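# Seat two printed parts on jig pins, or press CALL

## Task

Working quickly, set each of the two loose printed parts onto its matching pin in the jig, arranged as the drawing shows. If this kit is one that should not be assembled, do not touch its parts; instead press the blue CALL button with a closed gripper and keep it pressed for about one second.

## Robot and tools

Robot: two arms, left_arm and right_arm, each a six-joint arm with a two-finger parallel gripper and a fisheye wrist camera. Base of left_arm sits at (-0.004, +0.322, 0) m with a slight yaw, quat_wxyz (+1.000, 0, 0, -0.013); base of right_arm sits at (0, -0.242, 0) m, unrotated.

Frames. Scene frame: origin at table-top height midway between the nominal bases, +x outward over the table, +y toward left_arm, +z up. Arm names do not match image left/right. Fixed cameras and the table use the scene frame. Each arm's hand pose, velocities, Hand target and wrist-camera pose are reported in that arm's own base frame, and its offsets run along its own base axes, rotating about the Hand target position. The gripper's fingers point along its +z and close along its y. end_effector_position (metres) is the point between the pads, roughly 1 cm short of the fingertips; end_effector_quat_wxyz is its orientation. Printed poses can be a few cm off, more at long reach.

execute_actions(actions, cameras). actions is a list of actions, each up to 15 rows; a row is one 1/30 s step and an action lasts 0.5 s; a shorter action repeats its final row. Every row is one flat list of 14 numbers in [-1, 1] covering both arms: left_arm dx, dy, dz, rx, ry, rz, opening, then right_arm the same seven. dx..rz are offsets, not poses: measured from that arm's Hand target as it was when the action began (every row from that same start), scaled so 1.0 = 0.6 m or 180 degrees; rx, ry, rz form a single rotation vector. Repeating an offset moves further. All zeros re-sends the current Hand target. opening is absolute: +1 fully open (0.094 m), -1 closed. Always resend the gripper value you want; 0 is half open, not 'unchanged'. cameras: list of names, ["all"], or []; default shows images only for an empty actions list. An unknown name invalidates the call.

move(target, speed, blend, opening_speed, grip_force, blocking, cameras). target: one 14-number row as above, or a list of up to 15 such rows; every row is an offset from the same starting Hand targets, not from the previous row. Paths are straight, end together, take at least 0.5 s and at most 10 s total. speed: m/s, 0.002 to 4.3, default 0.25 (turn rate up to twice that in rad/s), one value or one per target. blend: corner rounding in m per target, default 0 (stop at each). opening_speed: rate on the -1..+1 scale per second, 0.2 or more; use it to close gently. grip_force: newtons per pad, 10 to 50, one value or one per arm; it persists, and lower forces close slowly. blocking=false returns after about 0.5 s while the move continues. Moves do not avoid obstacles or the other arm, and faster moves lag and stray more. The result adds a 'move:' line: done, off_target, moving, held or fault, plus limits=paced (pose clipped) or limits=held (steps withheld). Arms not named in it are done.

wait(seconds 0 to 10) lets time pass holding commands; a running move continues. stop brakes a running move. zoom_image(camera, region [x0, y0, x1, y1] in pixels, at most 504 by 504) enlarges the latest image from cam_high, cam_low, cam_over (896x504) or cam_left_wrist, cam_right_wrist (616x616). read_manual(section "licences") only returns licence text. finished_scene(scene 1) ends the scene for good; the result must then hold without the robot.

Results. Hand target is the last commanded pose after clipping; the next offsets start from it. The gripper often rests short of it by up to a few cm from friction and weight; a new command, even zeros, asks again, or send the remaining gap as an offset. Orientation commands are clipped each step to within 40 degrees of the measured one. grip_measured is the finger opening on the command scale (last Joint positions number gives metres); empty it reads up to ~2.5 mm wide, and on a firmly held hard part it reads up to about 0.064 below the part's width. To release, command clearly above grip_measured. Joint velocities may read 'within noise'. Joint torques include the arm's weight and offsets; numbers 3 and 4 wrap at ±28 N m. Tool commands lists current gripper commands. Motor temperatures appear when changed 5 °C or more; MOTOR HOT shows at 85 °C, and at 100 °C that arm goes limp for 30 to 60 s or more.

Avoid: hitting or pressing the two arms or grippers together, or one gripper closing on the other's fingers (can end the scene); fast or hard contact with the jig, table or button; dropping parts, letting go while a part moves, or letting anything leave the table. An arm blocked by something keeps pushing until commanded back off. Don't route a path close past an arm's own base; go around. Long holds, stretched reach or unreachable targets heat motors. The scene keeps running while you think, so be brief.

Each tool is called by a JSON object that holds its "method" and its "body", one argument or row to a line.

## Session

{"method": "execute_actions", "body": {
  "actions": []
}}

Scene clock: 0.00 s.
left_arm: end_effector_position=(+0.8336, +0.1334, +0.3179) grip_measured=+1.000 end_effector_quat_wxyz=(+0.651, +0.264, +0.656, +0.278) | right_arm: end_effector_position=(+0.2673, -0.3790, +0.1093) grip_measured=+1.000 end_effector_quat_wxyz=(+0.581, +0.111, +0.786, -0.180)
Joint positions: left_arm=[0.195 1.993 1.645 0.35 0.175 0.785 0.094] | right_arm=[-1.21 1.517 0.466 0.691 -0.737 -0.408 0.094]
Joint velocities: within noise
Joint torques (N m): no reading
Motor temperatures (°C): left_arm=[31 32 28 30 26 24 26] | right_arm=[28 26 26 26 24 26 25]
Heat: left arm: hottest shoulder 32 °C; right arm: hottest waist 28 °C.
Hand target: left_arm +0.8384, +0.1343, +0.3211; +0.654, +0.263, +0.652, +0.280 | right_arm +0.2702, -0.3866, +0.1197; +0.586, +0.103, +0.781, -0.190
Tool commands: left_gripper/opening=+1.0 right_gripper/opening=+1.0

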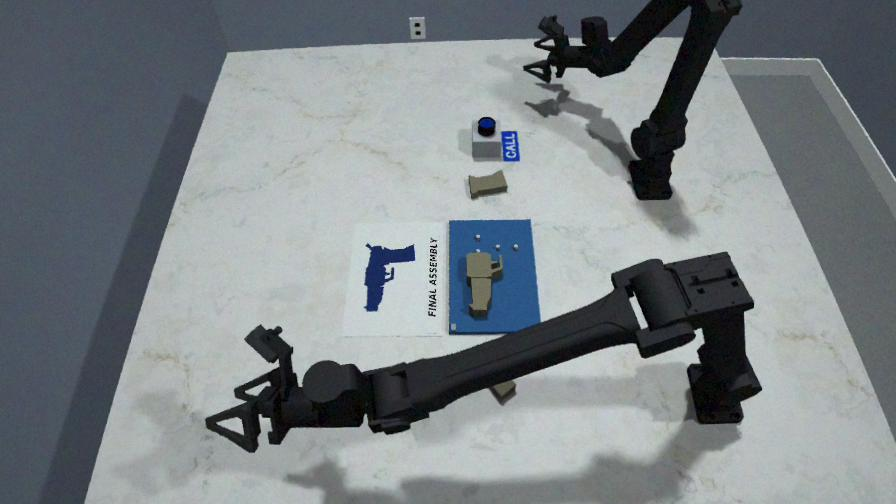

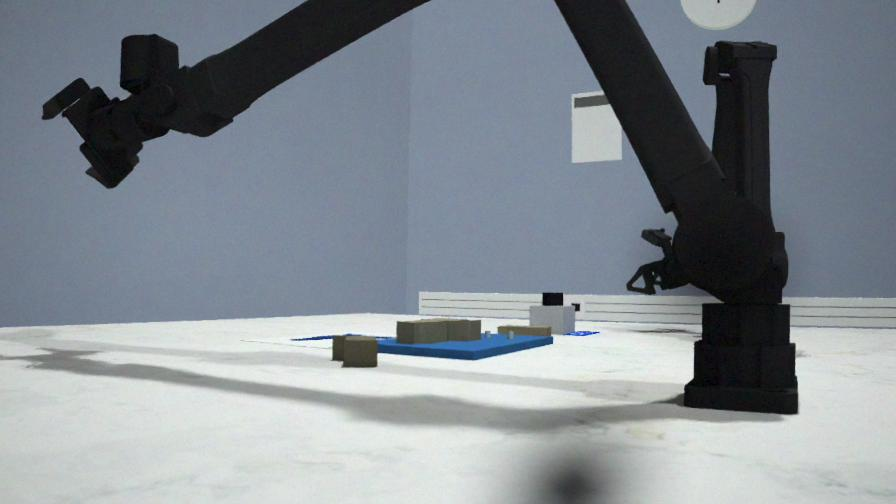

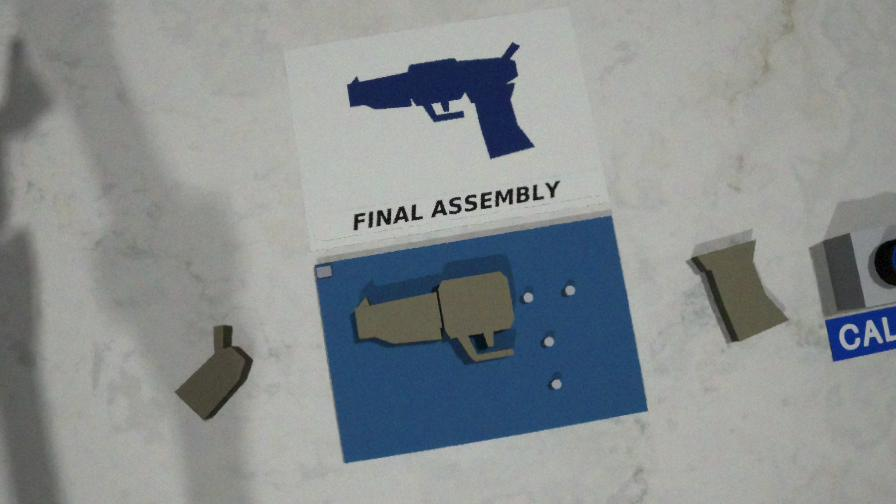

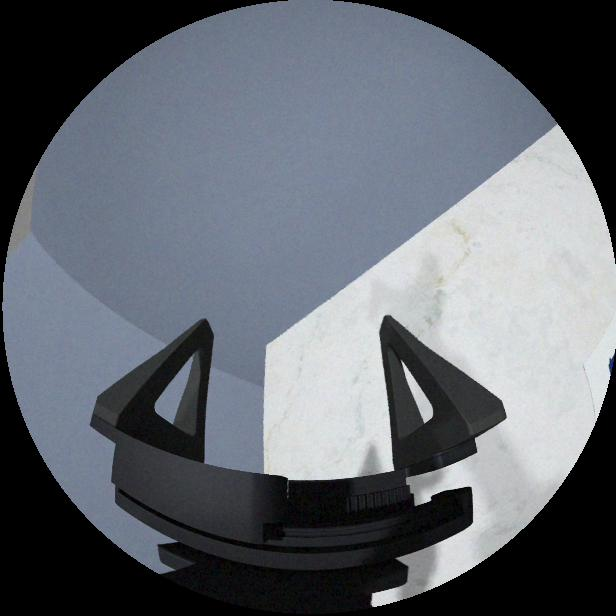

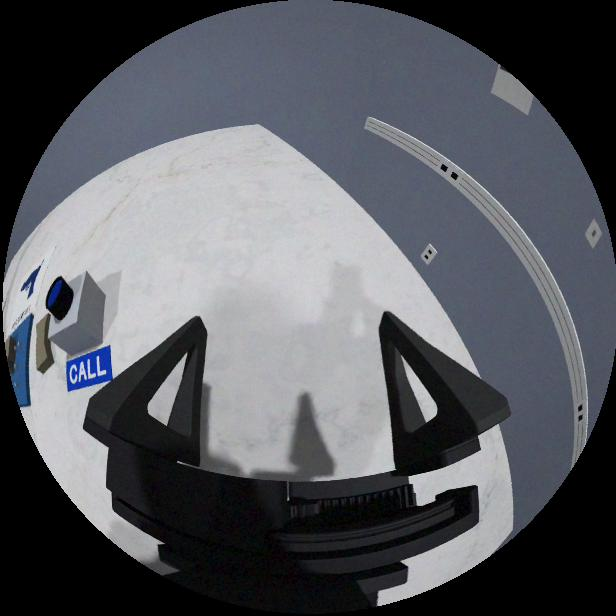

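{"method": "zoom_image", "body": {
  "camera": "cam_over",
  "region": [280, 0, 660, 470]
}}

{"method": "zoom_image", "body": {
  "camera": "cam_high",
  "region": [440, 80, 560, 210]
}}

{"method": "zoom_image", "body": {
  "camera": "cam_low",
  "region": [480, 280, 620, 350]
}}

Scaled by 1.072.

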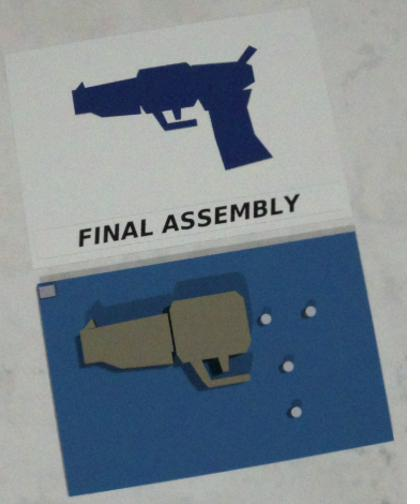

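Scaled by 3.877.

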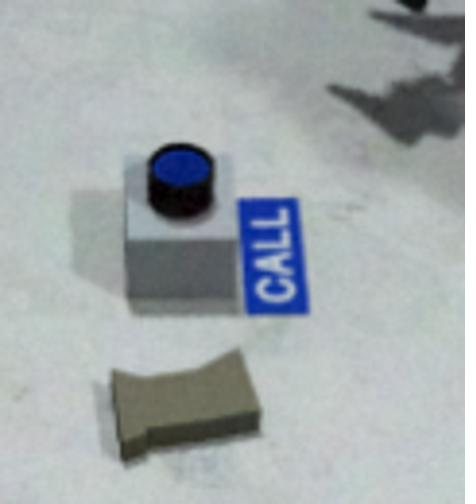

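Scaled by 3.600.

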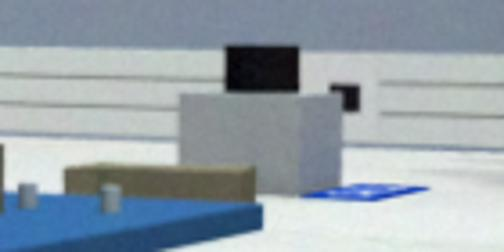

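{"method": "move", "body": {
  "target": [0,0,0,0,0,0,1,0.243,0.438,0.2,0.1306,0.4028,0.0709,-1],
  "speed": 0.4,
  "cameras": ["all"]
}}

Scene clock: 26.23 s.
left_arm: end_effector_position=(+0.8336, +0.1334, +0.3179) grip_measured=+1.000 end_effector_quat_wxyz=(+0.651, +0.264, +0.656, +0.278) | right_arm: end_effector_position=(+0.4047, -0.1207, +0.2221) grip_measured=-0.994 end_effector_quat_wxyz=(-0.016, -0.005, +1.000, +0.006)
Joint positions: left_arm=[0.195 1.993 1.645 0.35 0.175 0.785 0.094] | right_arm=[-0.29 1.47 1.354 -1.488 -0.002 -0.3 0]
Joint torques (N m): left_arm=[-1.26 -21.3 10.92 2.24 0.07 -0.14] | right_arm=[-1.26 -12.63 12.49 -0.68 0.08 0.09]
Heat: left arm: hottest shoulder 34 °C; right arm: hottest waist 28 °C.
Hand target: left_arm +0.8384, +0.1343, +0.3211; +0.654, +0.263, +0.652, +0.280 | right_arm +0.4160, -0.1238, +0.2398; +0.001, +0.000, +1.000, -0.001
Off the commanded pose: left_arm 0.006 m, 1 deg | right_arm 0.021 m, 2 deg.
move: off_target (right_arm)

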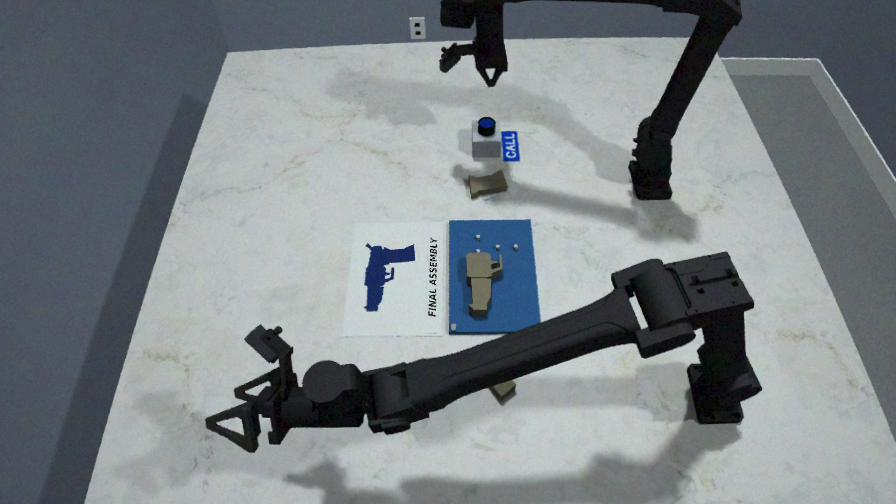

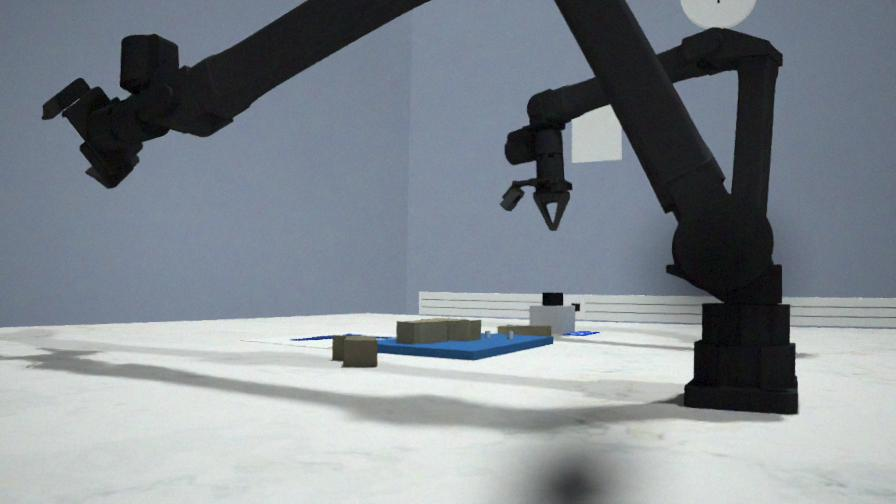

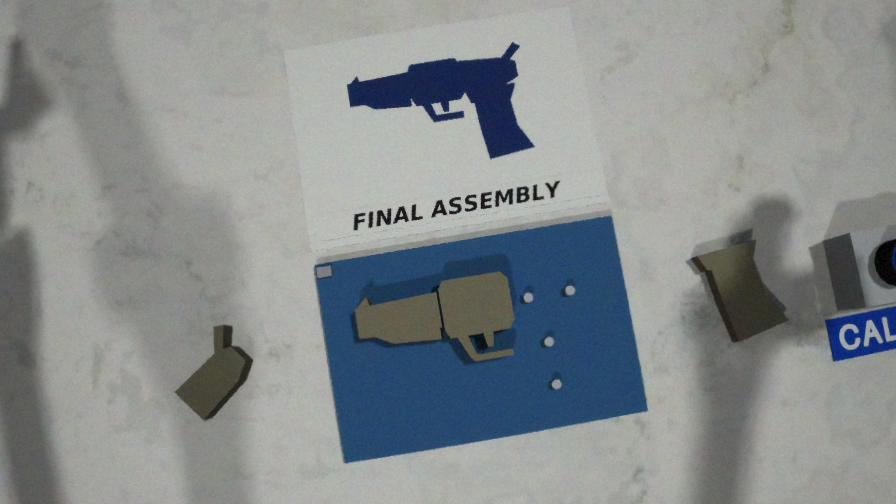

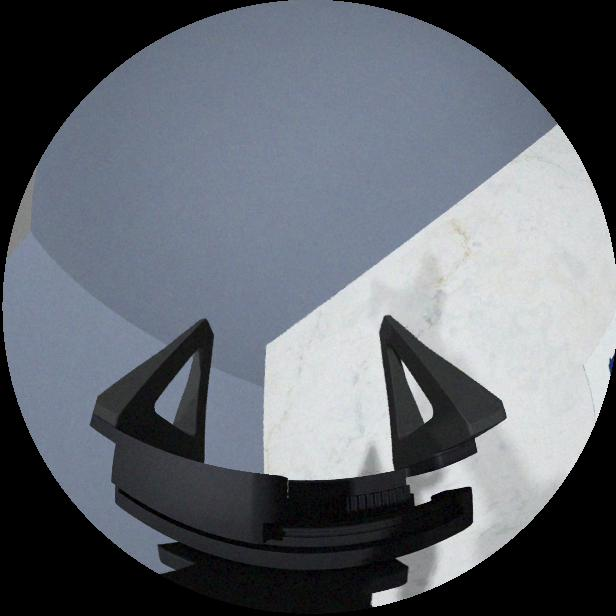

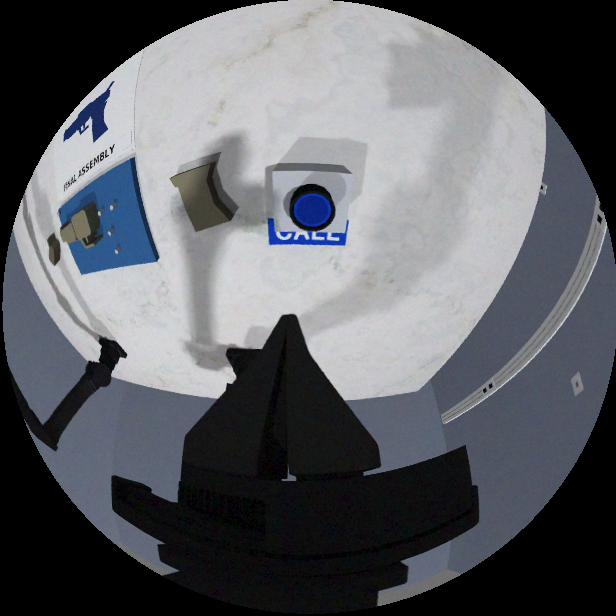

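{"method": "move", "body": {
  "target": [0,0,0,0,0,0,1,0.0183,-0.0217,-0.198,0,0,0,-1],
  "speed": 0.2,
  "cameras": ["cam_low","cam_right_wrist"]
}}

Scene clock: 35.80 s.
left_arm: end_effector_position=(+0.8336, +0.1334, +0.3179) grip_measured=+1.000 end_effector_quat_wxyz=(+0.651, +0.264, +0.656, +0.278) | right_arm: end_effector_position=(+0.4204, -0.1283, +0.1128) grip_measured=-0.994 end_effector_quat_wxyz=(-0.016, -0.002, +1.000, +0.006)
Joint positions: left_arm=[0.195 1.993 1.645 0.35 0.175 0.785 0.094] | right_arm=[-0.296 1.586 1.19 -1.208 -0.002 -0.299 0]
Joint torques (N m): left_arm=[-1.2 -21.3 10.93 2.22 0.07 -0.14] | right_arm=[-1.96 -14.62 9.11 0.35 0.1 -0.09]
Motor temperatures (°C): left_arm=[31 34 31 30 26 24 26] | right_arm=[28 27 31 26 24 26 25]
Heat: left arm: hottest shoulder 34 °C; right arm: hottest elbow 31 °C.
Hand target: left_arm +0.8384, +0.1343, +0.3211; +0.654, +0.263, +0.652, +0.280 | right_arm +0.4270, -0.1367, +0.1210; +0.001, +0.000, +1.000, -0.001
Off the commanded pose: left_arm 0.006 m, 1 deg | right_arm 0.013 m, 2 deg.
move: off_target (right_arm)
Images, in order (width x height): cam_low 896x504, cam_right_wrist 616x616.

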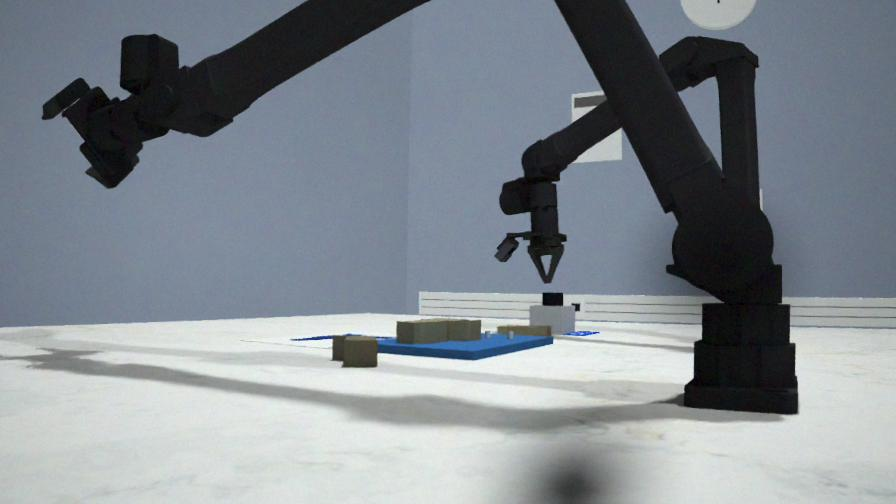

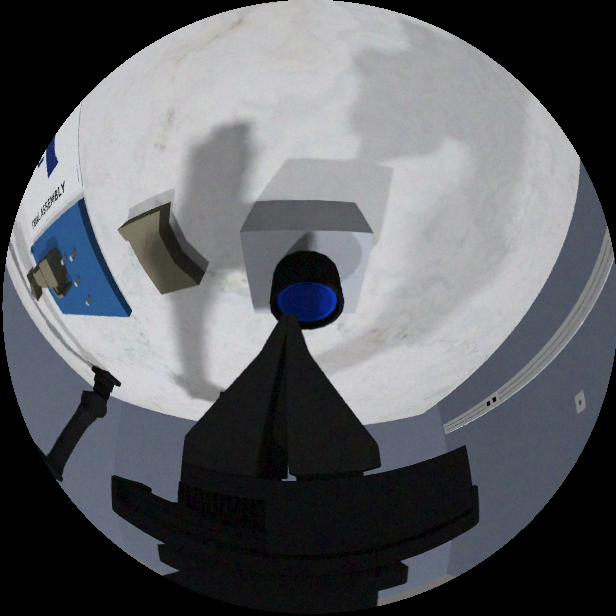

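{"method": "move", "body": {
  "target": [0,0,0,0,0,0,1,-0.0073,-0.0115,-0.05,0,0,0,-1],
  "speed": 0.04,
  "cameras": ["cam_low","cam_right_wrist"]
}}

Scene clock: 42.10 s.
left_arm: end_effector_position=(+0.8336, +0.1334, +0.3179) grip_measured=+1.000 end_effector_quat_wxyz=(+0.651, +0.264, +0.656, +0.278) | right_arm: end_effector_position=(+0.4191, -0.1361, +0.0925) grip_measured=-0.994 end_effector_quat_wxyz=(-0.004, +0.000, +1.000, +0.002)
Joint positions: left_arm=[0.195 1.993 1.645 0.35 0.175 0.785 0.094] | right_arm=[-0.314 1.596 1.144 -1.128 -0.002 -0.314 0]
Joint torques (N m): left_arm=[-1.2 -21.3 10.93 2.22 0.07 -0.14] | right_arm=[-2.02 -13.04 8.39 0.4 0.07 -0.16]
Heat: left arm: hottest shoulder 35 °C; right arm: hottest elbow 31 °C.
Hand target: left_arm +0.8384, +0.1343, +0.3211; +0.654, +0.263, +0.652, +0.280 | right_arm +0.4227, -0.1437, +0.0910; +0.001, +0.000, +1.000, -0.001
Off the commanded pose: left_arm 0.006 m, 1 deg | right_arm 0.008 m, 1 deg.
move: done
Images, in order (width x height): cam_low 896x504, cam_right_wrist 616x616.

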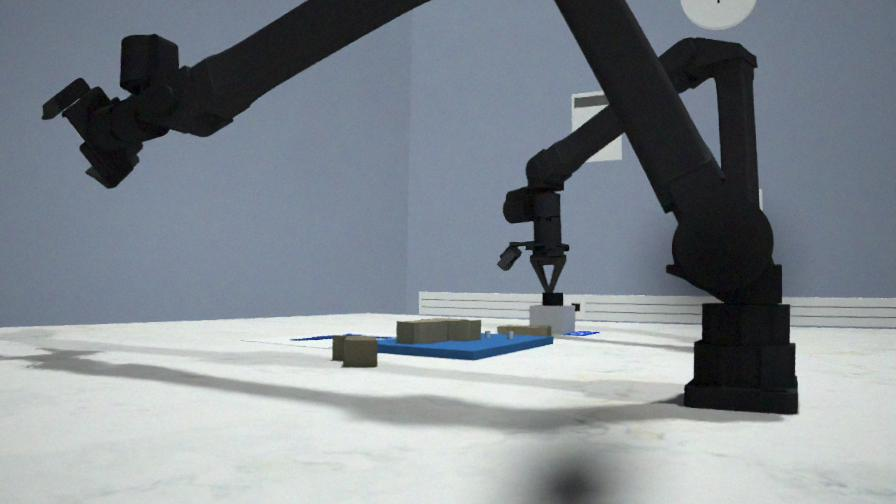

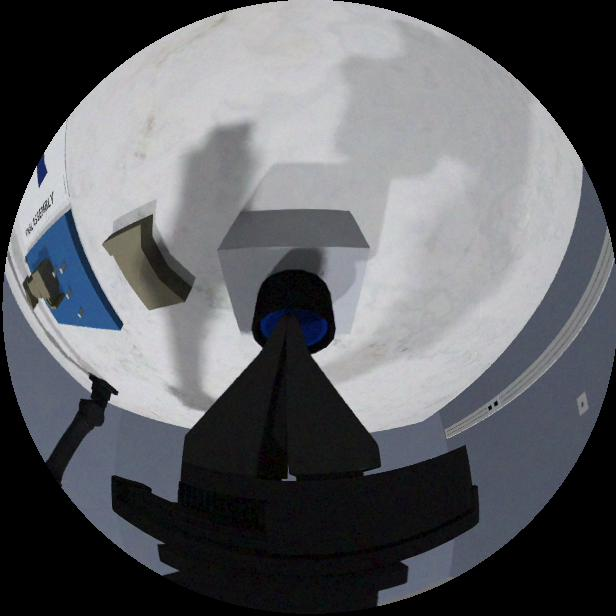

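{"method": "move", "body": {
  "target": [0,0,0,0,0,0,1,0,0.003,-0.03,0,0,0,-1],
  "speed": 0.03,
  "cameras": ["cam_low","cam_right_wrist"]
}}

Scene clock: 45.43 s.
left_arm: end_effector_position=(+0.8336, +0.1334, +0.3179) grip_measured=+1.000 end_effector_quat_wxyz=(+0.651, +0.264, +0.656, +0.278) | right_arm: end_effector_position=(+0.4197, -0.1363, +0.0862) grip_measured=-0.994 end_effector_quat_wxyz=(+0.002, -0.001, +1.000, +0.000)
Joint positions: left_arm=[0.195 1.993 1.645 0.35 0.175 0.785 0.094] | right_arm=[-0.314 1.598 1.128 -1.097 -0.002 -0.315 0]
Joint torques (N m): left_arm=[-1.2 -21.3 10.95 2.24 0.07 -0.14] | right_arm=[-1.96 -11.34 7.39 1.14 0.08 -0.06]
Heat: left arm: hottest shoulder 35 °C; right arm: hottest elbow 31 °C.
Hand target: left_arm +0.8384, +0.1343, +0.3211; +0.654, +0.263, +0.652, +0.280 | right_arm +0.4226, -0.1418, +0.0730; +0.001, +0.000, +1.000, -0.001
Off the commanded pose: left_arm 0.006 m, 1 deg | right_arm 0.015 m, 0 deg.
move: off_target (right_arm)
Images, in order (width x height): cam_low 896x504, cam_right_wrist 616x616.

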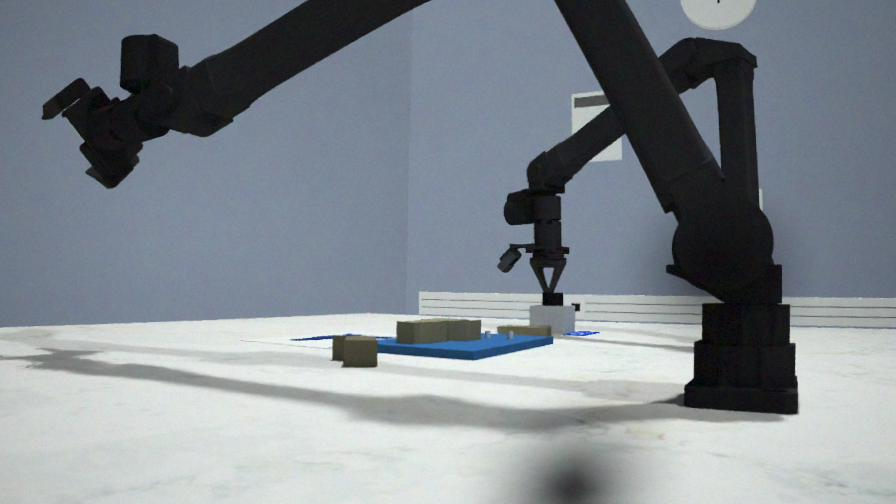

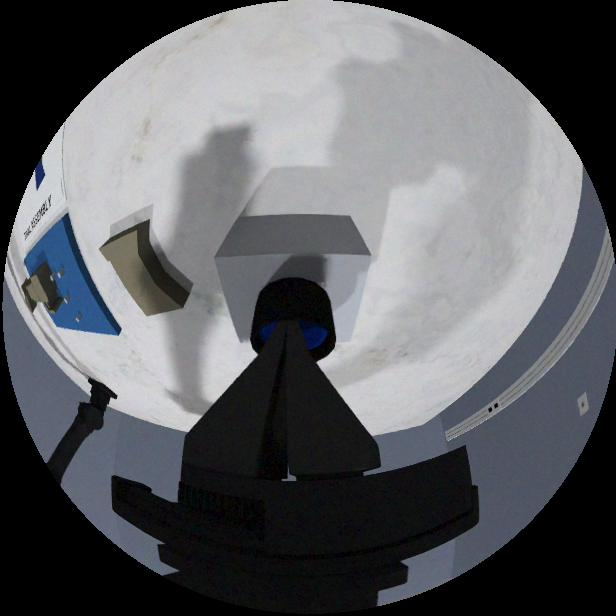

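{"method": "move", "body": {
  "target": [0,0,0,0,0,0,1,0,0.0,-0.023,0,0,0,-1],
  "speed": 0.03,
  "cameras": ["cam_low","cam_right_wrist"]
}}

Scene clock: 48.33 s.
left_arm: end_effector_position=(+0.8336, +0.1334, +0.3179) grip_measured=+1.000 end_effector_quat_wxyz=(+0.651, +0.264, +0.656, +0.278) | right_arm: end_effector_position=(+0.4194, -0.1363, +0.0846) grip_measured=-0.994 end_effector_quat_wxyz=(+0.006, -0.001, +1.000, -0.001)
Joint positions: left_arm=[0.195 1.993 1.645 0.35 0.175 0.785 0.094] | right_arm=[-0.314 1.594 1.119 -1.084 -0.001 -0.315 0]
Joint torques (N m): left_arm=[-1.26 -21.36 10.92 2.25 0.07 -0.14] | right_arm=[-1.85 -9.88 6.63 2.04 0.06 -0.07]
Heat: left arm: hottest shoulder 35 °C; right arm: hottest elbow 31 °C.
Hand target: left_arm +0.8384, +0.1343, +0.3211; +0.654, +0.263, +0.652, +0.280 | right_arm +0.4226, -0.1418, +0.0591; +0.001, +0.000, +1.000, -0.001
Off the commanded pose: left_arm 0.006 m, 1 deg | right_arm 0.026 m, 1 deg.
move: off_target (right_arm)
Images, in order (width x height): cam_low 896x504, cam_right_wrist 616x616.

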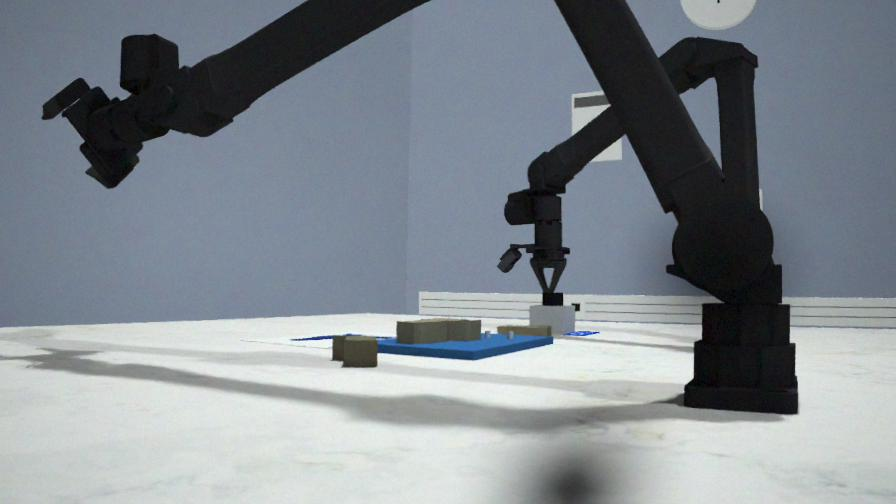

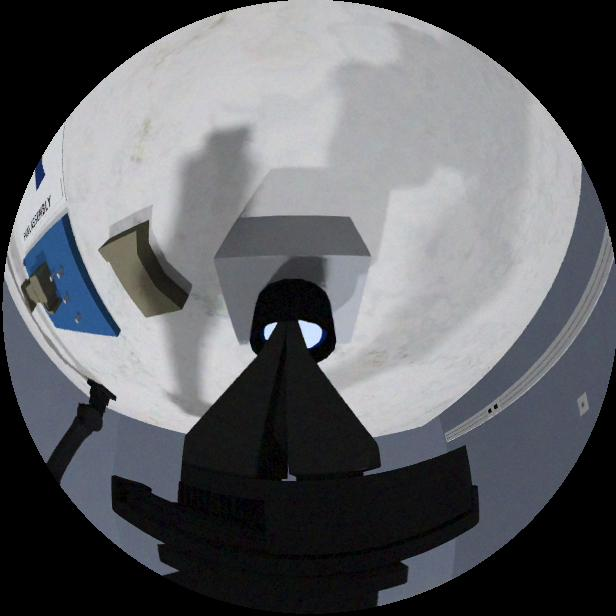

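Lit. Hold a second, then lift off.

{"method": "wait", "body": {
  "seconds": 0.7,
  "cameras": ["cam_right_wrist"]
}}

{"method": "move", "body": {
  "target": [0,0,0,0,0,0,1,0,0,0.22,0,0,0,-1],
  "speed": 0.1,
  "cameras": ["cam_right_wrist"]
}}

Scene clock: 54.20 s.
left_arm: end_effector_position=(+0.8336, +0.1334, +0.3179) grip_measured=+1.000 end_effector_quat_wxyz=(+0.651, +0.264, +0.656, +0.278) | right_arm: end_effector_position=(+0.4194, -0.1363, +0.0846) grip_measured=-0.994 end_effector_quat_wxyz=(+0.006, -0.001, +1.000, -0.001)
Joint positions: left_arm=[0.195 1.993 1.645 0.35 0.175 0.785 0.094] | right_arm=[-0.314 1.594 1.119 -1.084 -0.001 -0.315 0]
Joint torques (N m): left_arm=[-1.14 -21.3 10.93 2.24 0.07 -0.14] | right_arm=[-2.02 -9.93 6.49 2.06 0.05 -0.07]
Heat: left arm: hottest shoulder 35 °C; right arm: hottest elbow 31 °C.
Hand target: left_arm +0.8384, +0.1343, +0.3211; +0.654, +0.263, +0.652, +0.280 | right_arm +0.4226, -0.1418, +0.0591; +0.001, +0.000, +1.000, -0.001
Tool commands: left_gripper/opening=+1.0 right_gripper/opening=-1.0
Off the commanded pose: left_arm 0.006 m, 1 deg | right_arm 0.026 m, 1 deg.
wait: 0.70 s; at rest from the start
Images, in order (width x height): cam_right_wrist 616x616.

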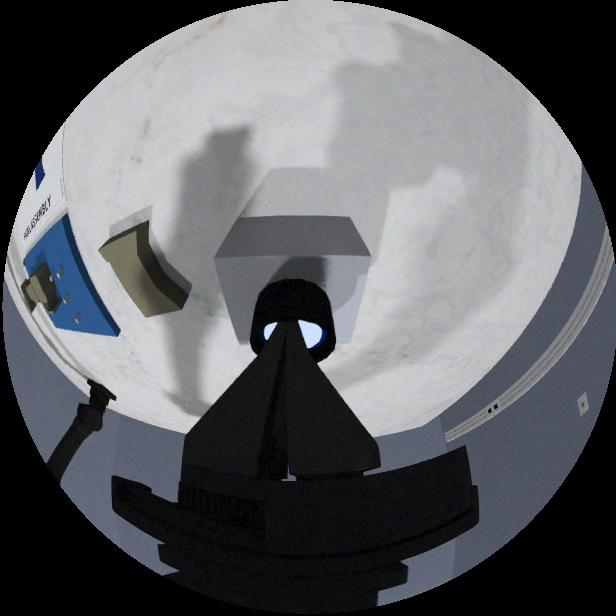

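Scene clock: 55.97 s.
left_arm: end_effector_position=(+0.8336, +0.1334, +0.3179) grip_measured=+1.000 end_effector_quat_wxyz=(+0.651, +0.264, +0.656, +0.278) | right_arm: end_effector_position=(+0.4118, -0.1338, +0.1672) grip_measured=-0.994 end_effector_quat_wxyz=(-0.023, -0.001, +1.000, +0.008)
Joint positions: left_arm=[0.195 1.993 1.645 0.35 0.175 0.785 0.094] | right_arm=[-0.314 1.534 1.278 -1.364 -0.001 -0.315 0]
Joint torques (N m): left_arm=[-1.26 -21.36 10.93 2.24 0.07 -0.14] | right_arm=[-1.96 -14.92 12.12 -0.64 0.07 -0.06]
Heat: left arm: hottest shoulder 35 °C; right arm: hottest elbow 31 °C.
Hand target: left_arm +0.8384, +0.1343, +0.3211; +0.654, +0.263, +0.652, +0.280 | right_arm +0.4227, -0.1419, +0.1913; +0.001, +0.000, +1.000, -0.001
Off the commanded pose: left_arm 0.006 m, 1 deg | right_arm 0.027 m, 3 deg.
move: off_target (right_arm)
Images, in order (width x height): cam_right_wrist 616x616.

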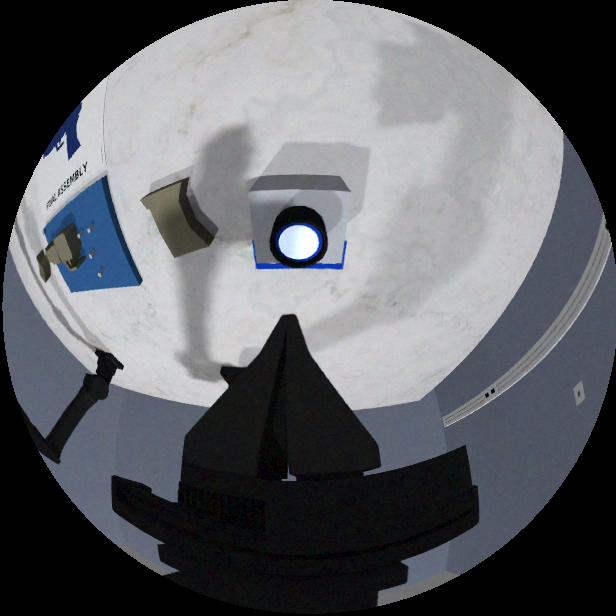

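{"method": "finished_scene", "body": {

}}

The scene is finished: the task was done.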